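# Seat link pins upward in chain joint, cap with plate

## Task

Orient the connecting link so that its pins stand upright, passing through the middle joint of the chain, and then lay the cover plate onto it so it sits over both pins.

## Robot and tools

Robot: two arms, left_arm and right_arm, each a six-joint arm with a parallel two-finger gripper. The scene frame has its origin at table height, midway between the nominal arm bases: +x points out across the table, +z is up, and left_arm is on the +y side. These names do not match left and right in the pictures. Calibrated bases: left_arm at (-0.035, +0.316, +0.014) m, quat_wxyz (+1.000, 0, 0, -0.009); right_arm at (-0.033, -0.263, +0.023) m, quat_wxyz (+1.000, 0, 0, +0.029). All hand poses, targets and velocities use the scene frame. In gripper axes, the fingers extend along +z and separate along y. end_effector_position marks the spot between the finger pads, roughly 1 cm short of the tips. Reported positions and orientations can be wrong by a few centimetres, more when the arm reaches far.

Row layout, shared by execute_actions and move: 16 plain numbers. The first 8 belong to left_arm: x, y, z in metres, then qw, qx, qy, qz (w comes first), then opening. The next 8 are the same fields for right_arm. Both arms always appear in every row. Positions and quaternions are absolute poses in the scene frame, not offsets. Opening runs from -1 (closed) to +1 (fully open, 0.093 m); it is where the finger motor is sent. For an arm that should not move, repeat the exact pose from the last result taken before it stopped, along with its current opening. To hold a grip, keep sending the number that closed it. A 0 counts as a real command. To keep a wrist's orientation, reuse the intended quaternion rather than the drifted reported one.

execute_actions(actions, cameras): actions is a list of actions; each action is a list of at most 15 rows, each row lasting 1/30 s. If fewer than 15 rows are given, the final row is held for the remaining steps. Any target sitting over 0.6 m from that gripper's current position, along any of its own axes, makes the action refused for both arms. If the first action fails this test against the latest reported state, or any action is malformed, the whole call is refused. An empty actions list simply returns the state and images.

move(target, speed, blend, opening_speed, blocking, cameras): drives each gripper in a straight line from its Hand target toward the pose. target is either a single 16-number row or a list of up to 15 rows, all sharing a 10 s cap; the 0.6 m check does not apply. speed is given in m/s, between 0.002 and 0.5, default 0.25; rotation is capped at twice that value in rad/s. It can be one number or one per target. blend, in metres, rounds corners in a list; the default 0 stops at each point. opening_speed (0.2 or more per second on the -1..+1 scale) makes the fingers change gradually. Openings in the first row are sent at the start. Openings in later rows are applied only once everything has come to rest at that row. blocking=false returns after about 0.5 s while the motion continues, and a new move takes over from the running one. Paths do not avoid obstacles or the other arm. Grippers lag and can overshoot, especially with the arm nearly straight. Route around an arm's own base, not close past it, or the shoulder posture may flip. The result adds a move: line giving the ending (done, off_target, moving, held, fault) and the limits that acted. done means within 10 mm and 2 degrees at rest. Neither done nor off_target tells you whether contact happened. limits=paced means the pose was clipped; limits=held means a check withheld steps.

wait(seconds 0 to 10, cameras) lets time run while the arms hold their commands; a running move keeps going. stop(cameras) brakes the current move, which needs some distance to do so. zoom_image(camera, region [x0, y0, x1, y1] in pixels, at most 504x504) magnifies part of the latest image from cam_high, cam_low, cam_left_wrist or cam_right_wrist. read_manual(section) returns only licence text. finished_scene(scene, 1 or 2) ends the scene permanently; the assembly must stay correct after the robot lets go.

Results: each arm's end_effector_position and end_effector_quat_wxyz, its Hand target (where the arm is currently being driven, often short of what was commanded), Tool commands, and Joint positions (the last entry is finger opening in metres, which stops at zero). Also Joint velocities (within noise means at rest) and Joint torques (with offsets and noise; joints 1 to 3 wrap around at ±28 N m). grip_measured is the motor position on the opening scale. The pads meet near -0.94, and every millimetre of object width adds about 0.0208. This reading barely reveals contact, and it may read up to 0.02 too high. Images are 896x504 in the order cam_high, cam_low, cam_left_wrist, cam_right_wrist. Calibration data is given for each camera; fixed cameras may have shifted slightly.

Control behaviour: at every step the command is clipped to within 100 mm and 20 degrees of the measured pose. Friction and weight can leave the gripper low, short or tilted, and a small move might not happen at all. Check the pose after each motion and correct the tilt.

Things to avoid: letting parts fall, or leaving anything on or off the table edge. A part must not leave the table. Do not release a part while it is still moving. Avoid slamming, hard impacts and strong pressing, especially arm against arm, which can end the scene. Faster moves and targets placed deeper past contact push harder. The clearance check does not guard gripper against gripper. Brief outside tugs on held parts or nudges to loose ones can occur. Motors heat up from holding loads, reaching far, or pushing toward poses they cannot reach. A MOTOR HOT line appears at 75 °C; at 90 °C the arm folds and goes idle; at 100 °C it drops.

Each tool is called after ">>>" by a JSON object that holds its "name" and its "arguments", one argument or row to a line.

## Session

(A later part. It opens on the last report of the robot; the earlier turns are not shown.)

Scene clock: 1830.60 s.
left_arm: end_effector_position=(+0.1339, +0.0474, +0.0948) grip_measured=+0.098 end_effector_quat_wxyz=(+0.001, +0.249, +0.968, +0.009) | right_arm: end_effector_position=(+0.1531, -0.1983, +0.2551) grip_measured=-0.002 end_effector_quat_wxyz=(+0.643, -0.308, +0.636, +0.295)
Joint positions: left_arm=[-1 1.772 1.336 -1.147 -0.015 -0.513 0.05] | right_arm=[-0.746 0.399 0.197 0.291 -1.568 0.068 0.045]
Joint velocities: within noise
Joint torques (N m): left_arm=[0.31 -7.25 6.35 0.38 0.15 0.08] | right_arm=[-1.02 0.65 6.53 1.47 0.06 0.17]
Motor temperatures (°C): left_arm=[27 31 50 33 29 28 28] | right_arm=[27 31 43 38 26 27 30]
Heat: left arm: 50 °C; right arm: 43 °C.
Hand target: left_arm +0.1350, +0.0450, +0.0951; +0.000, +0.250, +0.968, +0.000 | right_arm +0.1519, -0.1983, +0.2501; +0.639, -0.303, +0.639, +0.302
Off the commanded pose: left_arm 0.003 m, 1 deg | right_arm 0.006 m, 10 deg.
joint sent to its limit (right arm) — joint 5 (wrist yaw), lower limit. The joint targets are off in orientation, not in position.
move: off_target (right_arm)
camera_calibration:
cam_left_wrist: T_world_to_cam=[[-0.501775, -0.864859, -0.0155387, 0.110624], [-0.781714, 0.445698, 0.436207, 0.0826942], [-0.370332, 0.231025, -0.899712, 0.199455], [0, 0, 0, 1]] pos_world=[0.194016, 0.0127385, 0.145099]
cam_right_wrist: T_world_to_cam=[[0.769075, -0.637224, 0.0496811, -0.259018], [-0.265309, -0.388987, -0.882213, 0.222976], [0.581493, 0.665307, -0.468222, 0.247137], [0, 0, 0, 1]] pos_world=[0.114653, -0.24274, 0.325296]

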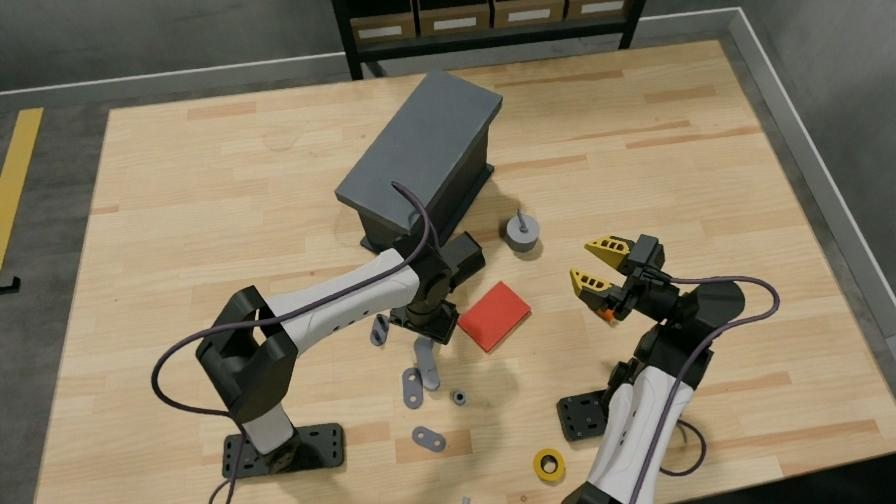

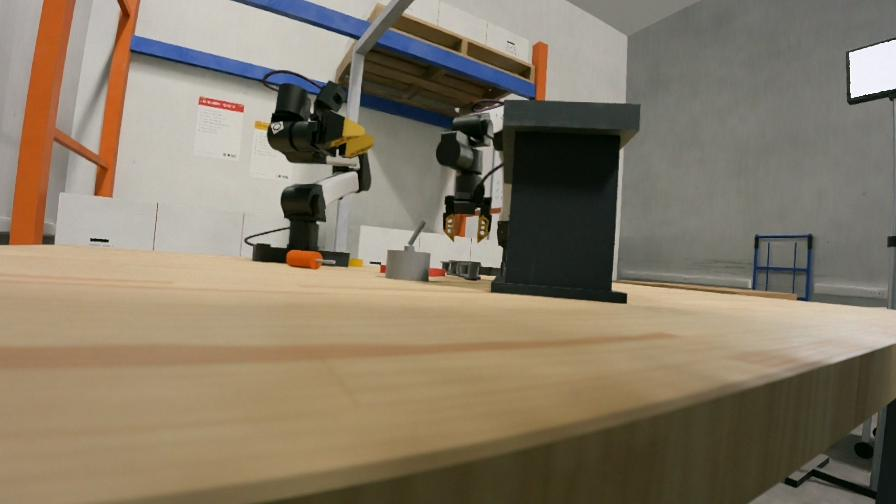

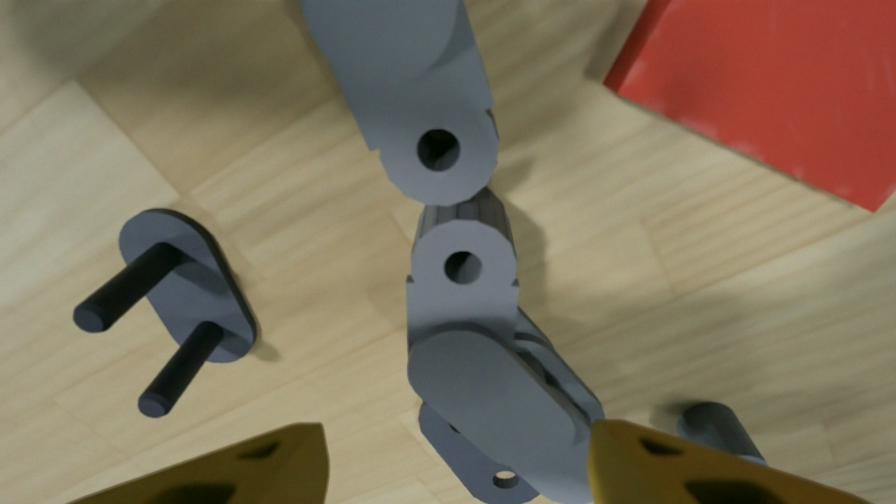

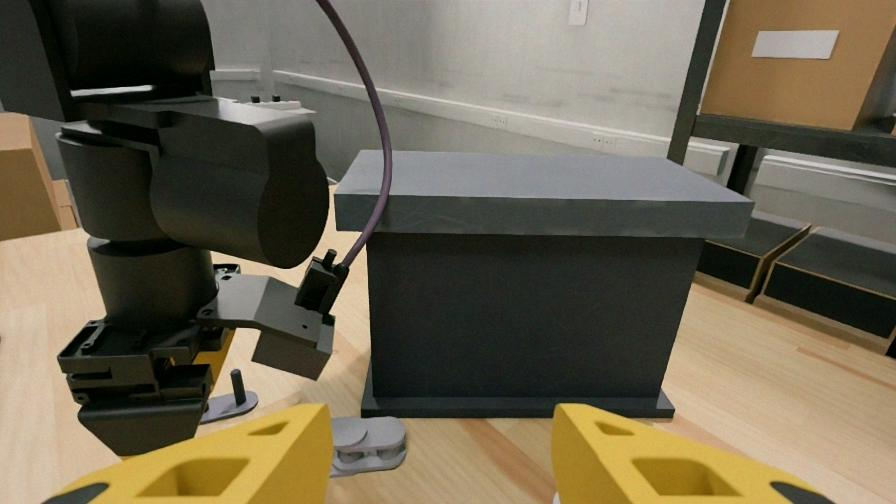

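>>> {"name": "move", "arguments": {
  "target": [
    [0.1375,0.042,0.070,0,0.2504,0.9681,0,0.10,0.15,-0.20,0.25,0.6124,-0.3536,0.6124,0.3536,0.0],
    [0.1375,0.042,0.055,0,0.2504,0.9681,0,0.10,0.15,-0.20,0.25,0.6124,-0.3536,0.6124,0.3536,0.0]
  ],
  "speed": 0.1
}}

Scene clock: 1849.80 s.
left_arm: end_effector_position=(+0.1365, +0.0431, +0.0568) grip_measured=+0.098 end_effector_quat_wxyz=(+0.003, +0.250, +0.968, +0.007) | right_arm: end_effector_position=(+0.1531, -0.1983, +0.2551) grip_measured=-0.002 end_effector_quat_wxyz=(+0.643, -0.308, +0.636, +0.295)
Joint positions: left_arm=[-1 1.822 1.242 -0.996 -0.014 -0.511 0.05] | right_arm=[-0.746 0.399 0.197 0.291 -1.568 0.068 0.045]
Joint velocities: within noise
Joint torques (N m): left_arm=[0.49 -7.09 5.91 0.38 0.2 0.09] | right_arm=[-0.8 0.43 6.63 1.45 0.05 0.18]
Motor temperatures (°C): left_arm=[27 34 49 32 29 28 28] | right_arm=[27 30 43 37 26 27 30]
Heat: left arm: 49 °C; right arm: 43 °C.
Hand target: left_arm +0.1376, +0.0421, +0.0550; +0.000, +0.250, +0.968, +0.000 | right_arm +0.1519, -0.1983, +0.2501; +0.639, -0.303, +0.639, +0.302
Off the commanded pose: left_arm 0.002 m, 1 deg | right_arm 0.006 m, 10 deg.
joint sent to its limit (right arm) — joint 5 (wrist yaw), lower limit. The joint targets are off in orientation, not in position.
move: off_target (right_arm)
camera_calibration:
cam_left_wrist: T_world_to_cam=[[-0.503373, -0.863989, -0.0117863, 0.10758], [-0.782359, 0.44994, 0.43066, 0.103429], [-0.366782, 0.226004, -0.902438, 0.167082], [0, 0, 0, 1]] pos_world=[0.196354, 0.0086498, 0.107507]
cam_right_wrist: T_world_to_cam=[[0.769075, -0.637224, 0.0496811, -0.259018], [-0.265309, -0.388987, -0.882213, 0.222976], [0.581493, 0.665307, -0.468222, 0.247137], [0, 0, 0, 1]] pos_world=[0.114653, -0.24274, 0.325296]

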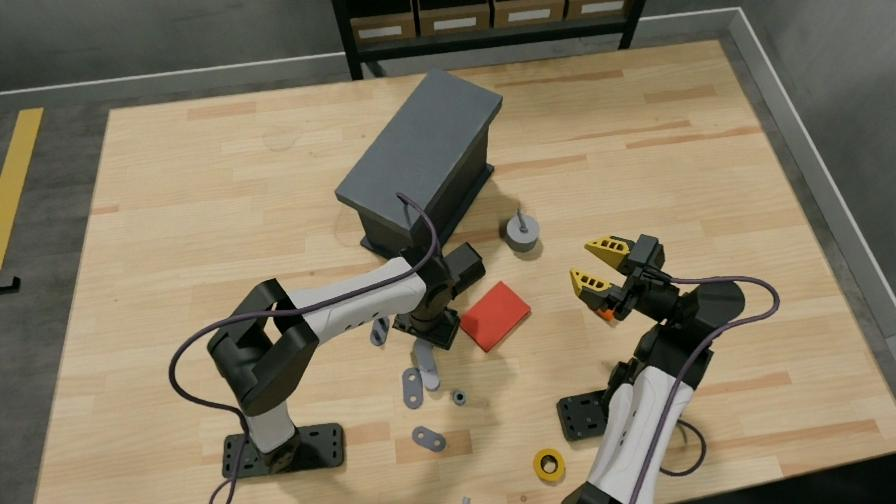

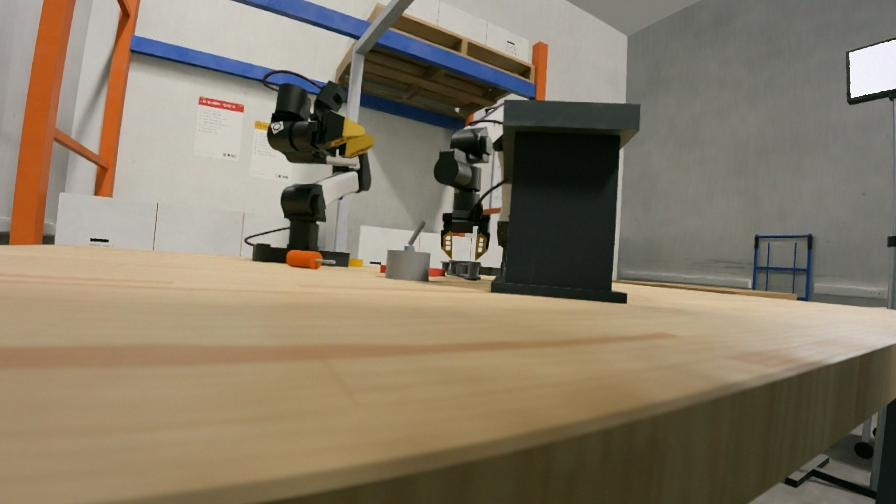

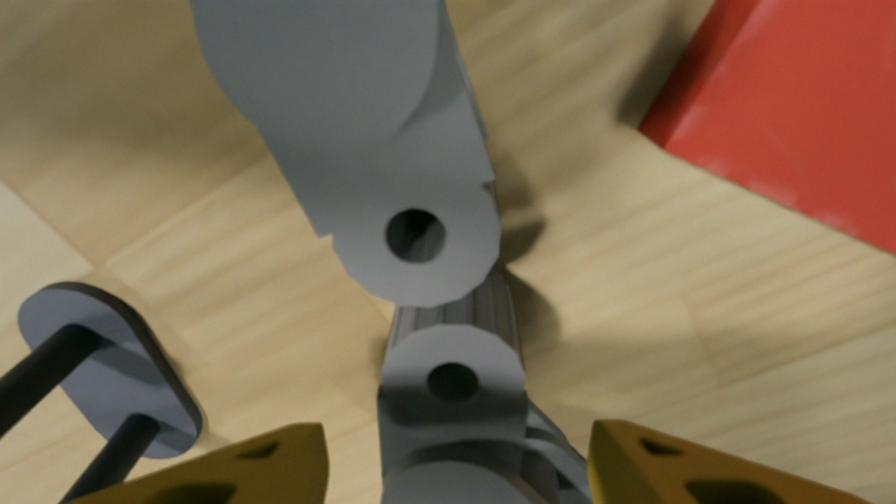

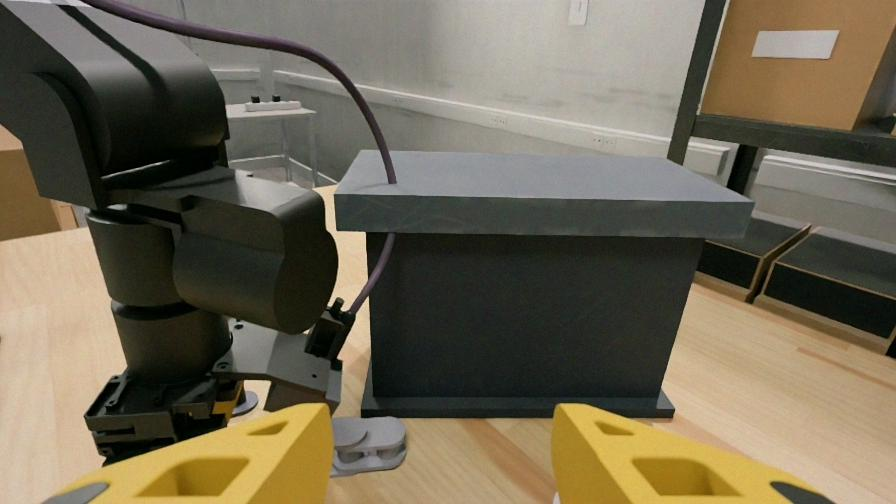

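>>> {"name": "move", "arguments": {
  "target": [
    [0.1370,0.0425,0.036,0,0.2504,0.9681,0,0.10,0.15,-0.20,0.25,0.6124,-0.3536,0.6124,0.3536,0.0],
    [0.1370,0.0425,0.036,0,0.2504,0.9681,0,-0.65,0.15,-0.20,0.25,0.6124,-0.3536,0.6124,0.3536,0.0]
  ],
  "speed": 0.08,
  "opening_speed": 0.7
}}

Scene clock: 1865.00 s.
left_arm: end_effector_position=(+0.1370, +0.0425, +0.0394) grip_measured=-0.495 end_effector_quat_wxyz=(+0.005, +0.250, +0.968, +0.004) | right_arm: end_effector_position=(+0.1531, -0.1983, +0.2551) grip_measured=-0.002 end_effector_quat_wxyz=(+0.643, -0.308, +0.636, +0.295)
Joint positions: left_arm=[-0.998 1.843 1.195 -0.921 -0.013 -0.511 0.021] | right_arm=[-0.746 0.399 0.197 0.291 -1.568 0.068 0.045]
Joint velocities: within noise
Joint torques (N m): left_arm=[0.34 -6.87 5.55 0.43 0.2 0.07] | right_arm=[-0.9 0.44 6.8 1.48 0.04 0.17]
Motor temperatures (°C): left_arm=[27 35 48 31 29 28 28] | right_arm=[27 30 42 37 26 27 30]
Heat: left arm: 48 °C; right arm: 42 °C.
Hand target: left_arm +0.1370, +0.0425, +0.0361; +0.000, +0.250, +0.968, +0.000 | right_arm +0.1519, -0.1983, +0.2501; +0.639, -0.303, +0.639, +0.302
Off the commanded pose: left_arm 0.003 m, 1 deg | right_arm 0.006 m, 10 deg.
joint sent to its limit (right arm) — joint 5 (wrist yaw), lower limit. The joint targets are off in orientation, not in position.
move: off_target (right_arm)
camera_calibration:
cam_left_wrist: T_world_to_cam=[[-0.502695, -0.864435, -0.00705813, 0.106905], [-0.78347, 0.45213, 0.426326, 0.111839], [-0.36534, 0.219842, -0.904542, 0.151848], [0, 0, 0, 1]] pos_world=[0.196839, 0.00846404, 0.0904278]
cam_right_wrist: T_world_to_cam=[[0.769075, -0.637224, 0.0496811, -0.259018], [-0.265309, -0.388987, -0.882213, 0.222976], [0.581493, 0.665307, -0.468222, 0.247137], [0, 0, 0, 1]] pos_world=[0.114653, -0.24274, 0.325296]

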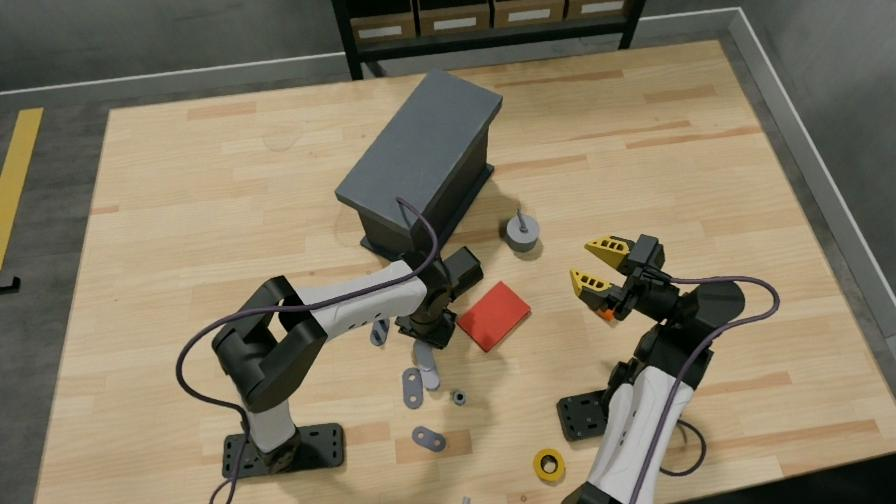

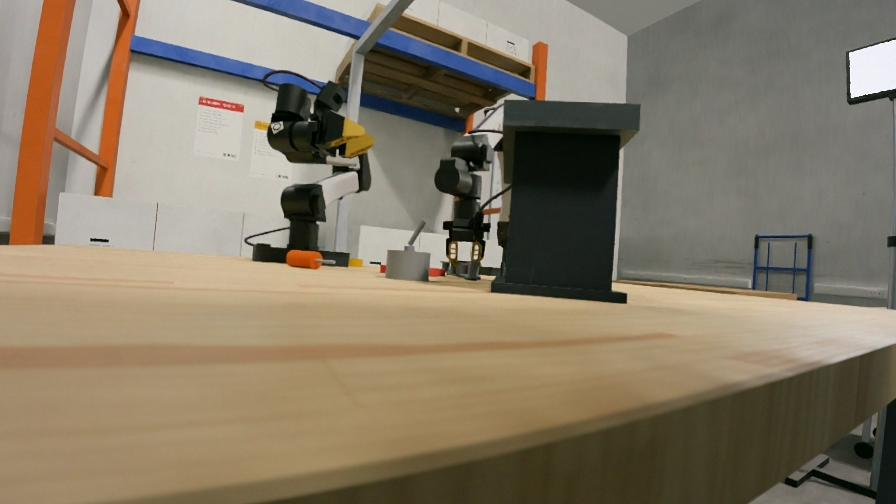

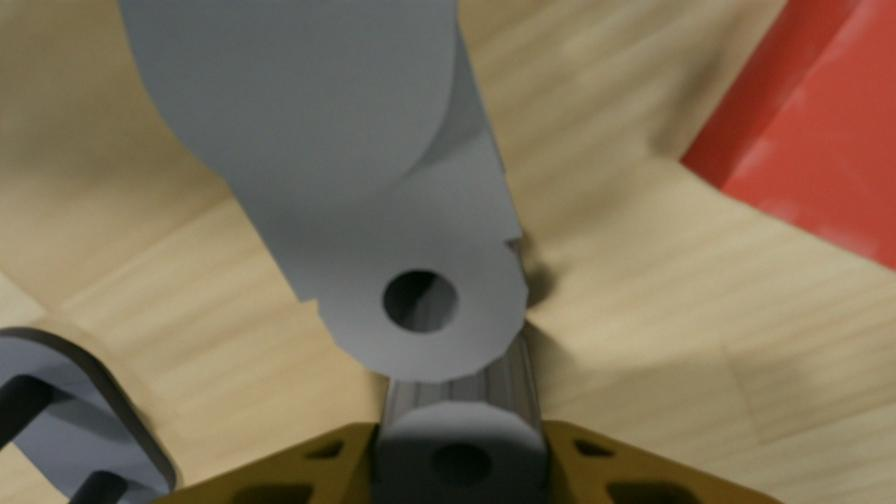

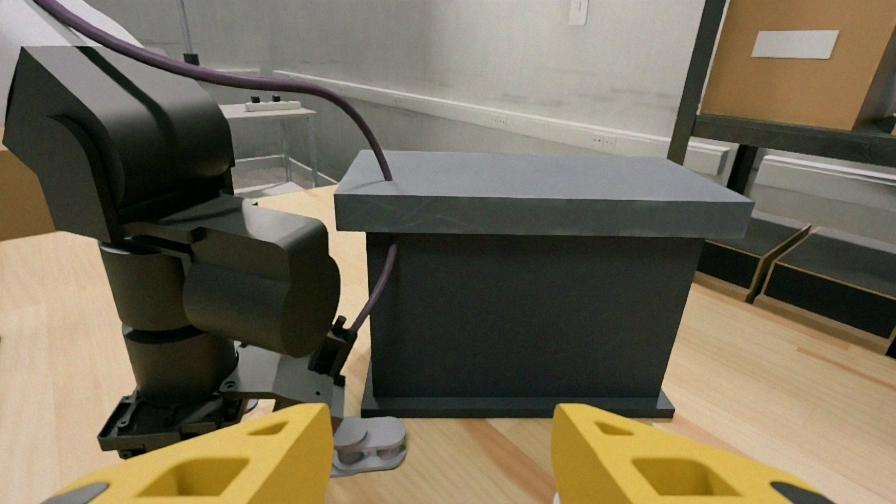

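>>> {"name": "move", "arguments": {
  "target": [
    [0.1370,0.0425,0.12,0,0.2504,0.9681,0,-0.65,0.15,-0.20,0.25,0.6124,-0.3536,0.6124,0.3536,0.0],
    [0.142,0.139,0.13,0,0.1736,0.9848,0,-0.65,0.15,-0.20,0.25,0.6124,-0.3536,0.6124,0.3536,0.0]
  ],
  "speed": 0.12
}}

>>> {"name": "zoom_image", "arguments": {
  "camera": "cam_right_wrist",
  "region": [0, 250, 340, 504]
}}

Scene clock: 1880.40 s.
left_arm: end_effector_position=(+0.1453, +0.1369, +0.1225) grip_measured=-0.495 end_effector_quat_wxyz=(-0.001, +0.171, +0.985, +0.008) | right_arm: end_effector_position=(+0.1531, -0.1983, +0.2551) grip_measured=-0.002 end_effector_quat_wxyz=(+0.643, -0.308, +0.636, +0.295)
Joint positions: left_arm=[-0.772 1.518 1.174 -1.239 -0.012 -0.446 0.021] | right_arm=[-0.746 0.399 0.197 0.291 -1.568 0.068 0.045]
Joint velocities: within noise
Joint torques (N m): left_arm=[-0.02 -7.5 6.75 0.15 0.19 0.08] | right_arm=[-0.92 0.55 6.6 1.43 0.02 0.15]
Motor temperatures (°C): left_arm=[27 35 47 31 29 28 29] | right_arm=[27 30 42 37 26 27 30]
Heat: left arm: 47 °C; right arm: 42 °C.
Hand target: left_arm +0.1420, +0.1389, +0.1298; +0.000, +0.174, +0.985, +0.000 | right_arm +0.1519, -0.1983, +0.2501; +0.639, -0.303, +0.639, +0.302
Off the commanded pose: left_arm 0.008 m, 1 deg | right_arm 0.006 m, 10 deg.
joint sent to its limit (right arm) — joint 5 (wrist yaw), lower limit. The joint targets are off in orientation, not in position.
move: off_target (right_arm)
camera_calibration:
cam_left_wrist: T_world_to_cam=[[-0.357377, -0.933877, -0.0124827, 0.182344], [-0.84132, 0.316097, 0.438479, 0.0657386], [-0.40554, 0.167204, -0.898655, 0.221707], [0, 0, 0, 1]] pos_world=[0.210384, 0.112436, 0.172689]
cam_right_wrist: T_world_to_cam=[[0.769075, -0.637224, 0.0496811, -0.259018], [-0.265309, -0.388987, -0.882213, 0.222976], [0.581493, 0.665307, -0.468222, 0.247137], [0, 0, 0, 1]] pos_world=[0.114653, -0.24274, 0.325296]

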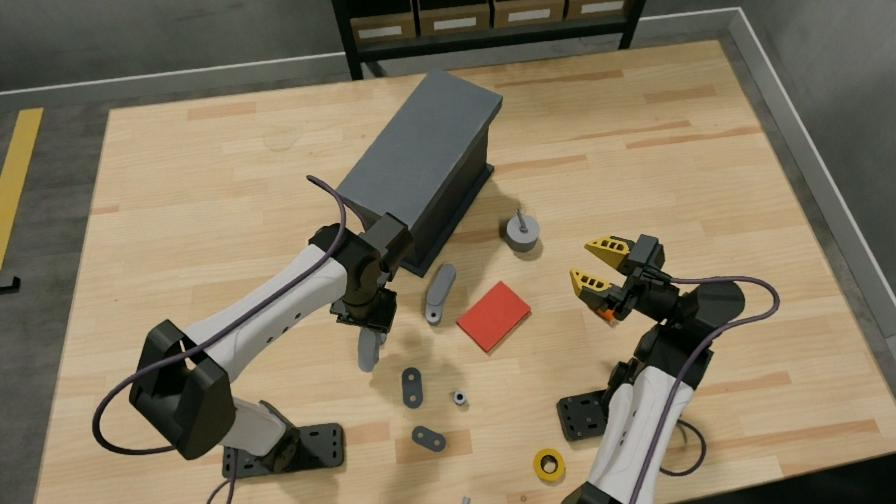

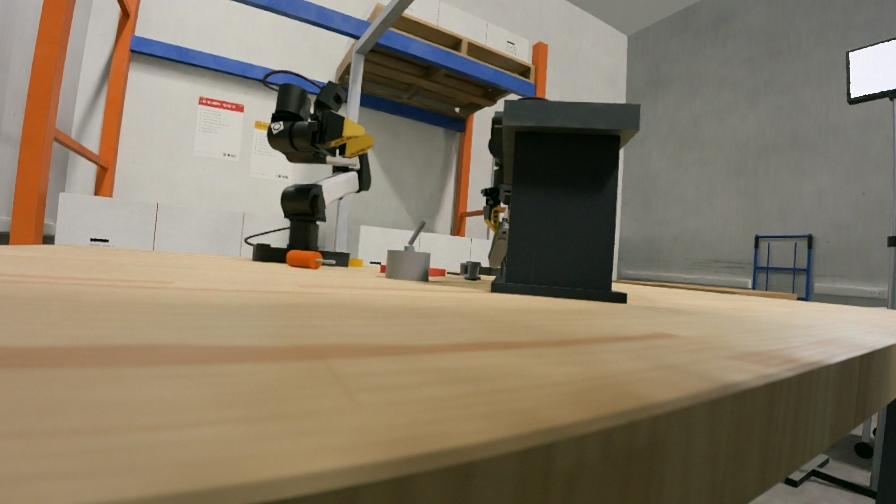

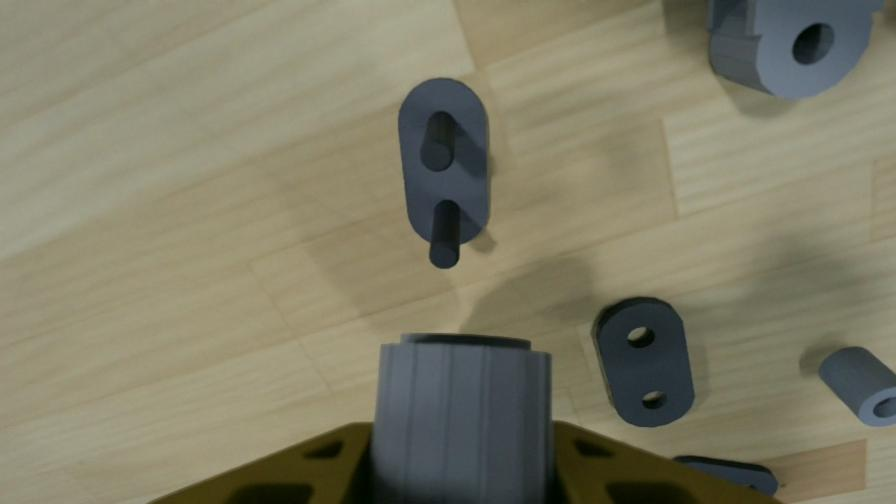

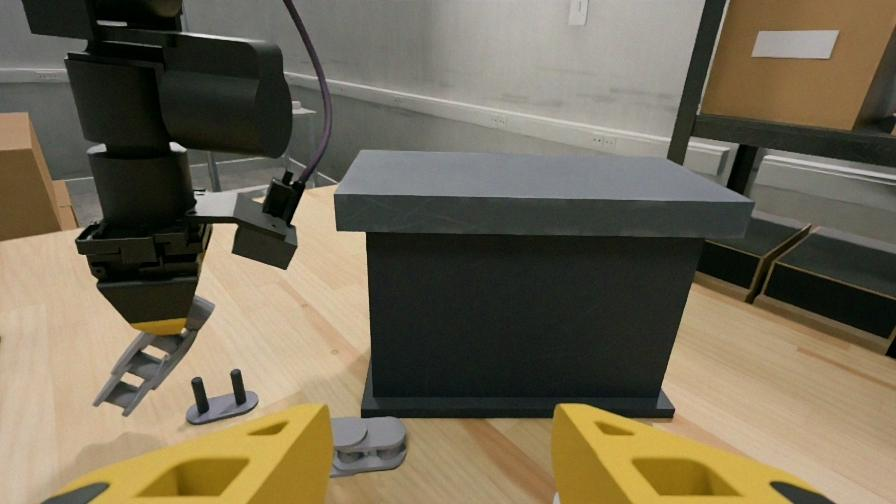

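Scaled by 1.482 from the camera's 896x504 image, which has a finer 1280x720 frame.

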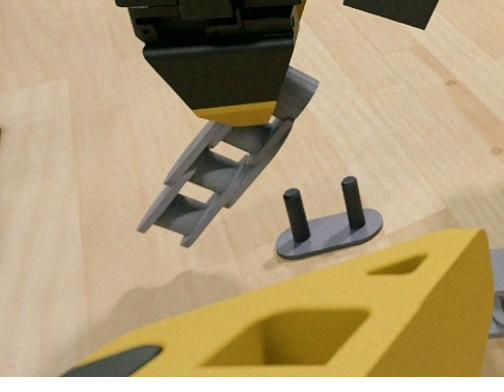

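>>> {"name": "move", "arguments": {
  "target": [
    [0.142,0.22,0.13,0,0.1736,0.9848,0,-0.65,0.15,-0.20,0.25,0.6124,-0.3536,0.6124,0.3536,0.0],
    [0.145,0.22,0.10,0,0.1736,0.9848,0,-0.65,0.15,-0.20,0.25,0.6124,-0.3536,0.6124,0.3536,0.0]
  ],
  "speed": 0.12
}}

>>> {"name": "zoom_image", "arguments": {
  "camera": "cam_right_wrist",
  "region": [0, 150, 340, 404]
}}

Scene clock: 1902.87 s.
left_arm: end_effector_position=(+0.1439, +0.2210, +0.0982) grip_measured=-0.495 end_effector_quat_wxyz=(-0.001, +0.173, +0.985, +0.006) | right_arm: end_effector_position=(+0.1531, -0.1983, +0.2551) grip_measured=-0.002 end_effector_quat_wxyz=(+0.643, -0.308, +0.636, +0.295)
Joint positions: left_arm=[-0.479 1.324 0.914 -1.167 -0.011 -0.15 0.021] | right_arm=[-0.746 0.399 0.197 0.291 -1.568 0.069 0.045]
Joint velocities: within noise
Joint torques (N m): left_arm=[0.28 -3.77 6.91 0.32 0.19 0.07] | right_arm=[-0.92 0.44 6.5 1.48 0 0.2]
Motor temperatures (°C): left_arm=[27 36 47 30 29 28 29] | right_arm=[27 30 42 37 26 27 29]
Heat: left arm: 47 °C; right arm: 42 °C.
Hand target: left_arm +0.1449, +0.2200, +0.1000; +0.000, +0.174, +0.985, +0.000 | right_arm +0.1519, -0.1983, +0.2501; +0.639, -0.303, +0.639, +0.302
Off the commanded pose: left_arm 0.002 m, 1 deg | right_arm 0.006 m, 10 deg.
joint sent to its limit (right arm) — joint 5 (wrist yaw), lower limit. The joint targets are off in orientation, not in position.
move: off_target (right_arm)
camera_calibration:
cam_left_wrist: T_world_to_cam=[[-0.360195, -0.932841, -0.00825143, 0.259835], [-0.84005, 0.320494, 0.437721, 0.04759], [-0.405679, 0.164596, -0.899073, 0.185888], [0, 0, 0, 1]] pos_world=[0.20898, 0.196536, 0.14844]
cam_right_wrist: T_world_to_cam=[[0.76909, -0.637236, 0.0493001, -0.258925], [-0.265569, -0.388773, -0.882229, 0.223062], [0.581355, 0.665421, -0.468232, 0.247183], [0, 0, 0, 1]] pos_world=[0.114674, -0.242757, 0.325296]

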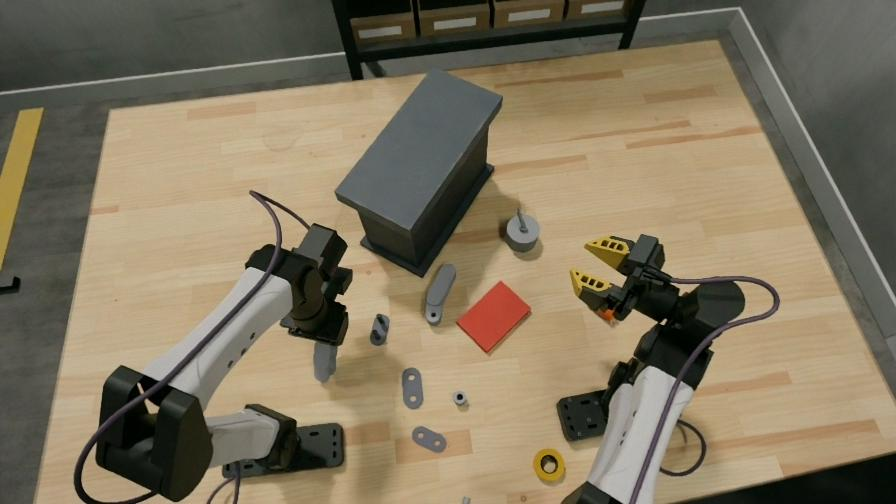

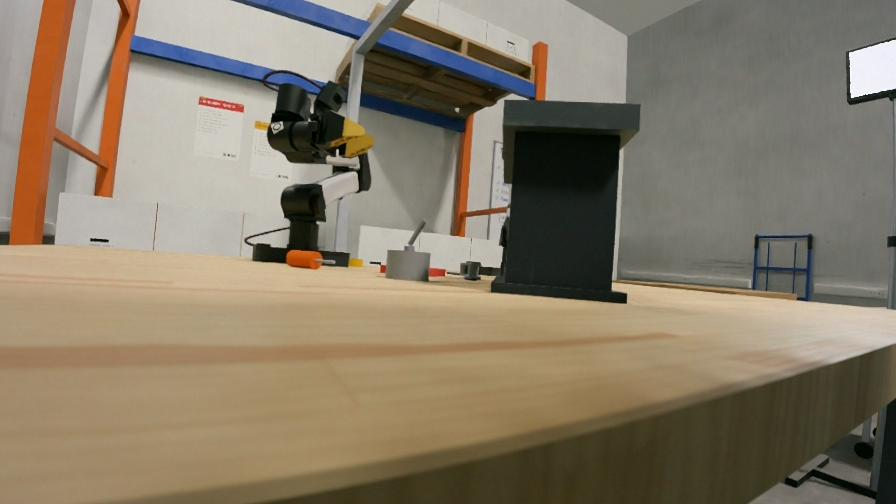

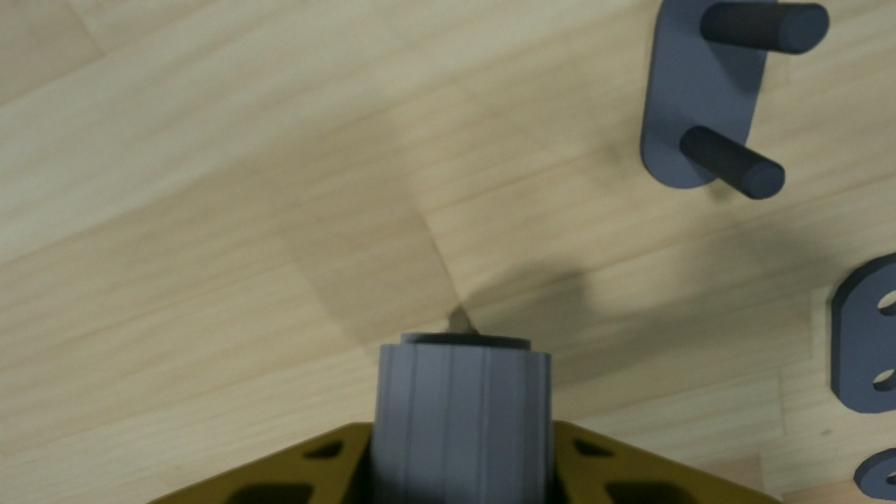

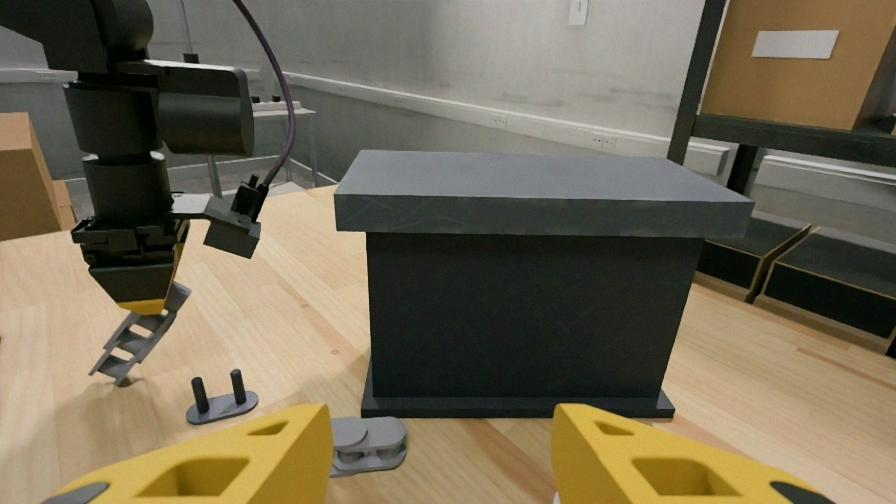

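Scaled by 1.482 from the camera's 896x504 image, which has a finer 1280x720 frame.

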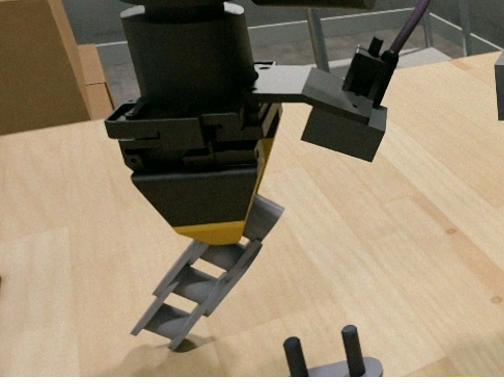

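>>> {"name": "move", "arguments": {
  "target": [
    [0.156,0.216,0.080,0,0.1736,0.9848,0,-0.65,0.15,-0.20,0.25,0.6124,-0.3536,0.6124,0.3536,0.0],
    [0.168,0.211,0.060,0,0.1736,0.9848,0,-0.65,0.15,-0.20,0.25,0.6124,-0.3536,0.6124,0.3536,0.0]
  ],
  "speed": 0.08,
  "blend": 0.005
}}

>>> {"name": "zoom_image", "arguments": {
  "camera": "cam_right_wrist",
  "region": [0, 150, 340, 404]
}}

Scene clock: 1912.57 s.
left_arm: end_effector_position=(+0.1615, +0.2149, +0.0608) grip_measured=-0.495 end_effector_quat_wxyz=(-0.013, +0.173, +0.985, +0.010) | right_arm: end_effector_position=(+0.1531, -0.1983, +0.2551) grip_measured=-0.002 end_effector_quat_wxyz=(+0.643, -0.308, +0.636, +0.295)
Joint positions: left_arm=[-0.466 1.462 0.87 -1.009 -0.011 -0.135 0.021] | right_arm=[-0.746 0.399 0.197 0.291 -1.568 0.069 0.045]
Joint velocities: within noise
Joint torques (N m): left_arm=[0.18 -4.36 6.11 0.58 0.19 0.06] | right_arm=[-1.02 0.47 6.68 1.45 0.08 0.19]
Motor temperatures (°C): left_arm=[27 34 48 30 29 28 29] | right_arm=[27 30 42 37 26 27 29]
Heat: left arm: 48 °C; right arm: 42 °C.
Hand target: left_arm +0.1679, +0.2111, +0.0603; +0.000, +0.174, +0.985, +0.000 | right_arm +0.1519, -0.1983, +0.2501; +0.639, -0.303, +0.639, +0.302
Off the commanded pose: left_arm 0.008 m, 2 deg | right_arm 0.006 m, 10 deg.
joint sent to its limit (right arm) — joint 5 (wrist yaw), lower limit. The joint targets are off in orientation, not in position.
move: off_target (right_arm)
camera_calibration:
cam_left_wrist: T_world_to_cam=[[-0.361458, -0.932326, -0.0108126, 0.260359], [-0.830369, 0.316612, 0.458524, 0.078682], [-0.42407, 0.174716, -0.888616, 0.160463], [0, 0, 0, 1]] pos_world=[0.227492, 0.189793, 0.109328]
cam_right_wrist: T_world_to_cam=[[0.76909, -0.637236, 0.0493001, -0.258925], [-0.265569, -0.388773, -0.882229, 0.223062], [0.581355, 0.665421, -0.468232, 0.247183], [0, 0, 0, 1]] pos_world=[0.114674, -0.242757, 0.325296]

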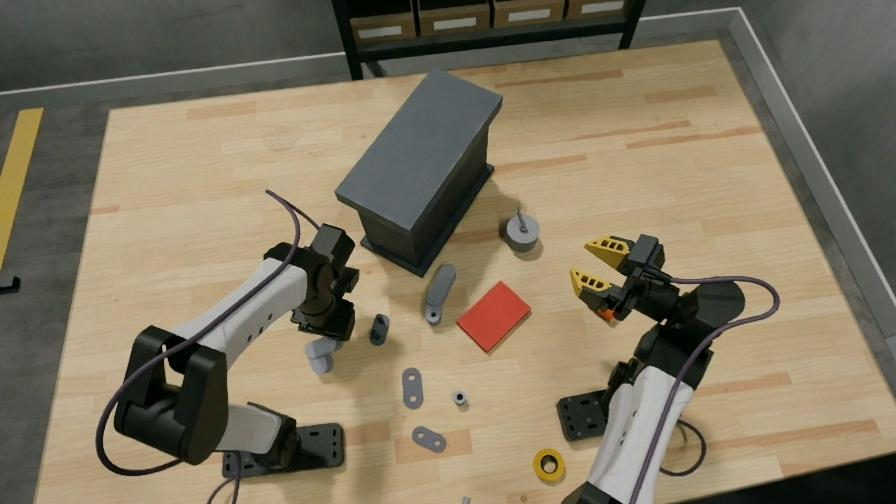

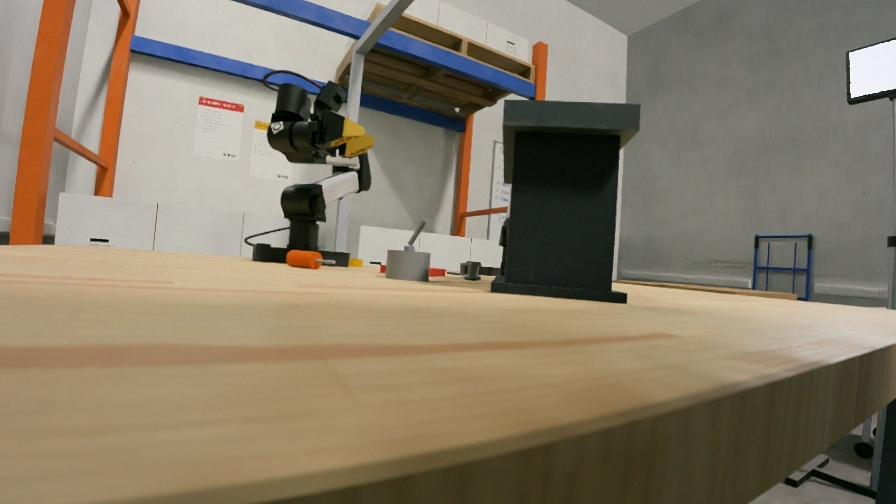

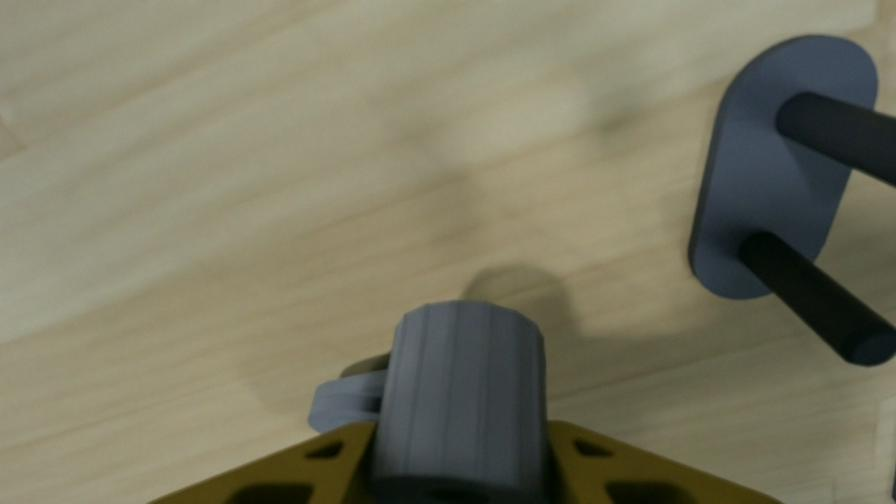

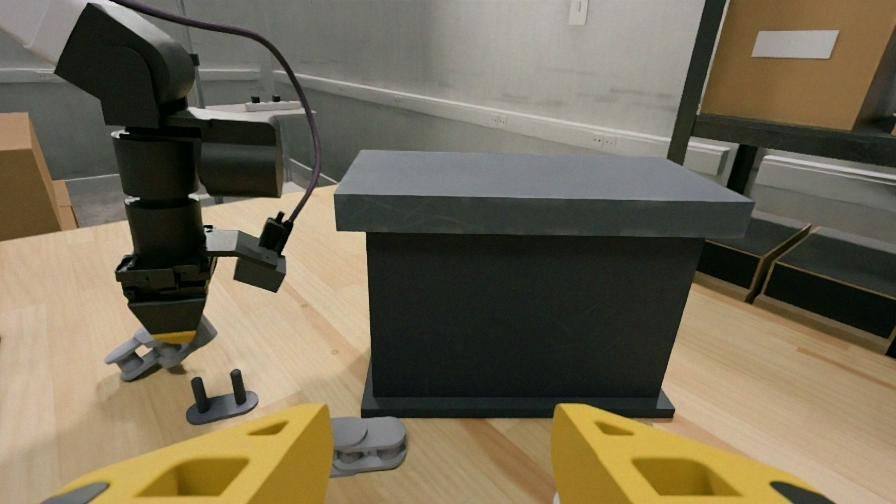

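Scaled by 1.482 from the camera's 896x504 image, which has a finer 1280x720 frame.

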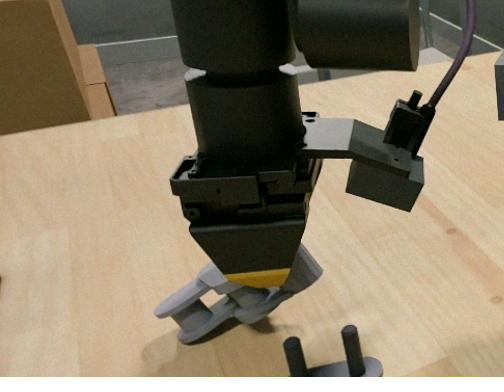

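>>> {"name": "move", "arguments": {
  "target": [
    [0.178,0.211,0.048,0,0.1736,0.9848,0,-0.65,0.15,-0.20,0.25,0.6124,-0.3536,0.6124,0.3536,0.0],
    [0.186,0.208,0.040,0,0.1736,0.9848,0,-0.65,0.15,-0.20,0.25,0.6124,-0.3536,0.6124,0.3536,0.0]
  ],
  "speed": 0.08,
  "blend": 0.005
}}

>>> {"name": "zoom_image", "arguments": {
  "camera": "cam_right_wrist",
  "region": [0, 150, 340, 404]
}}

Scene clock: 1922.10 s.
left_arm: end_effector_position=(+0.1781, +0.2120, +0.0402) grip_measured=-0.495 end_effector_quat_wxyz=(-0.012, +0.172, +0.985, +0.009) | right_arm: end_effector_position=(+0.1531, -0.1983, +0.2551) grip_measured=-0.002 end_effector_quat_wxyz=(+0.643, -0.308, +0.636, +0.295)
Joint positions: left_arm=[-0.444 1.557 0.87 -0.912 -0.011 -0.116 0.021] | right_arm=[-0.746 0.399 0.197 0.291 -1.568 0.069 0.045]
Joint velocities: within noise
Joint torques (N m): left_arm=[0.35 -4.46 6.6 0.57 0.21 0.06] | right_arm=[-0.81 0.31 6.57 1.49 0.06 0.18]
Motor temperatures (°C): left_arm=[27 34 47 30 29 28 29] | right_arm=[27 30 42 37 26 27 29]
Heat: left arm: 47 °C; right arm: 42 °C.
Hand target: left_arm +0.1859, +0.2081, +0.0403; +0.000, +0.174, +0.985, +0.000 | right_arm +0.1519, -0.1983, +0.2501; +0.639, -0.303, +0.639, +0.302
Off the commanded pose: left_arm 0.009 m, 2 deg | right_arm 0.006 m, 10 deg.
joint sent to its limit (right arm) — joint 5 (wrist yaw), lower limit. The joint targets are off in orientation, not in position.
move: off_target (right_arm)
camera_calibration:
cam_left_wrist: T_world_to_cam=[[-0.359302, -0.933167, -0.0100791, 0.263203], [-0.831671, 0.315286, 0.457075, 0.103413], [-0.42335, 0.17261, -0.889371, 0.150117], [0, 0, 0, 1]] pos_world=[0.244127, 0.187096, 0.0888952]
cam_right_wrist: T_world_to_cam=[[0.76909, -0.637236, 0.0493001, -0.258925], [-0.265569, -0.388773, -0.882229, 0.223062], [0.581355, 0.665421, -0.468232, 0.247183], [0, 0, 0, 1]] pos_world=[0.114674, -0.242757, 0.325296]

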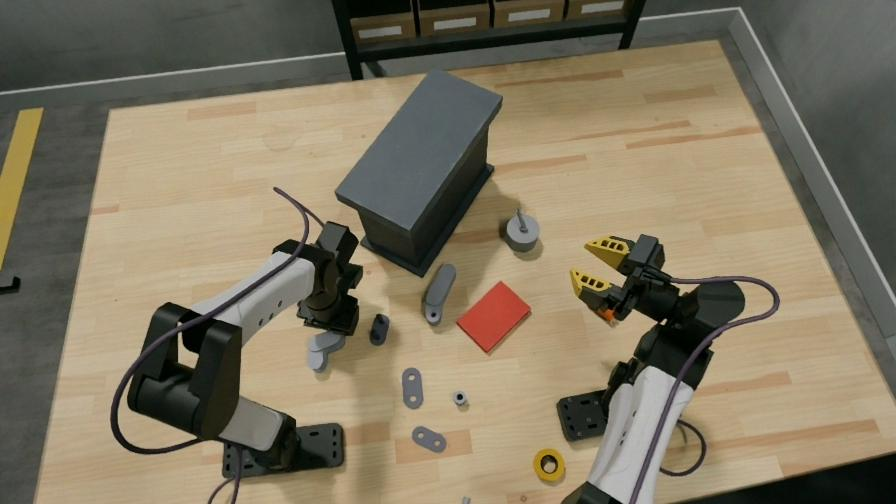

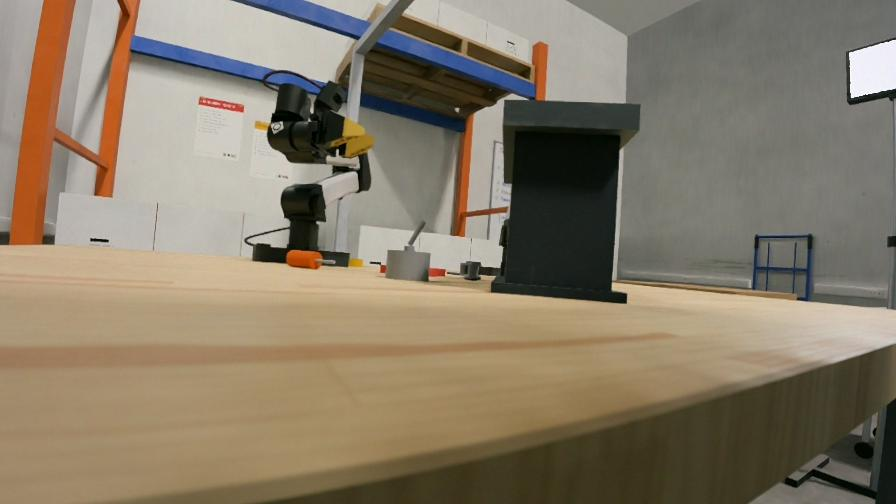

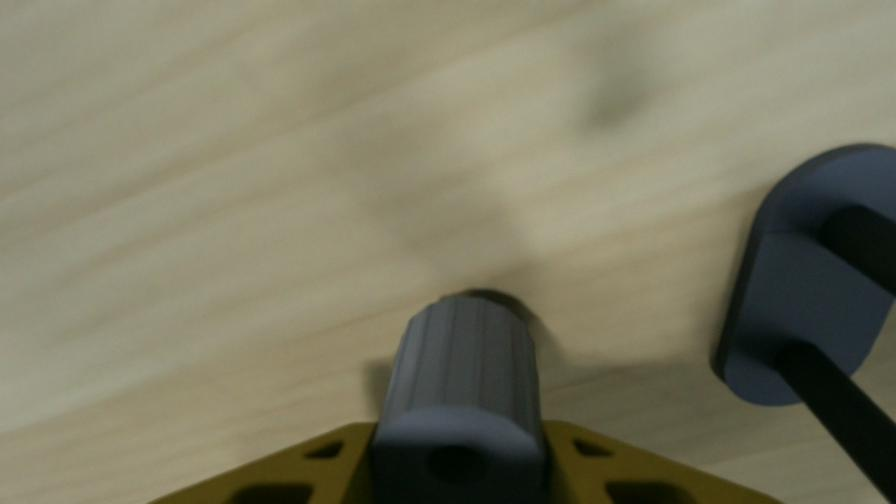

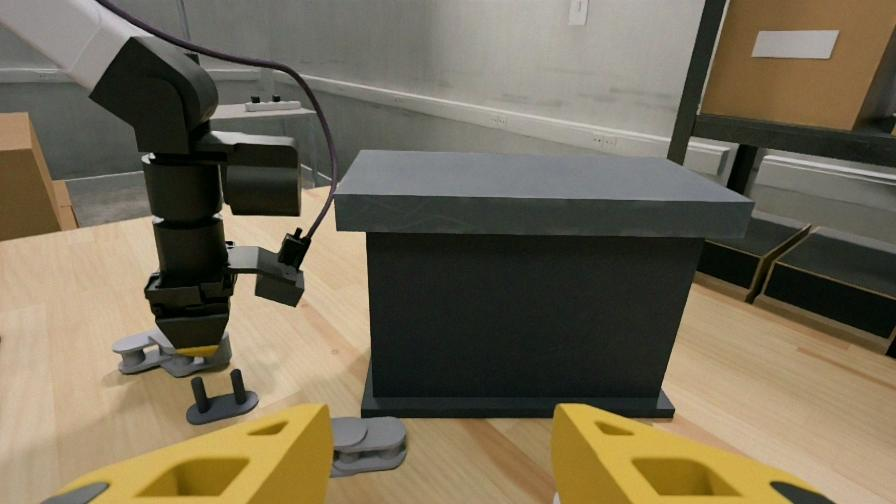

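Scaled by 1.482 from the camera's 896x504 image, which has a finer 1280x720 frame.

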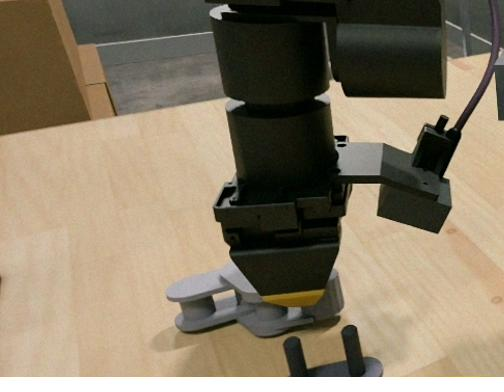

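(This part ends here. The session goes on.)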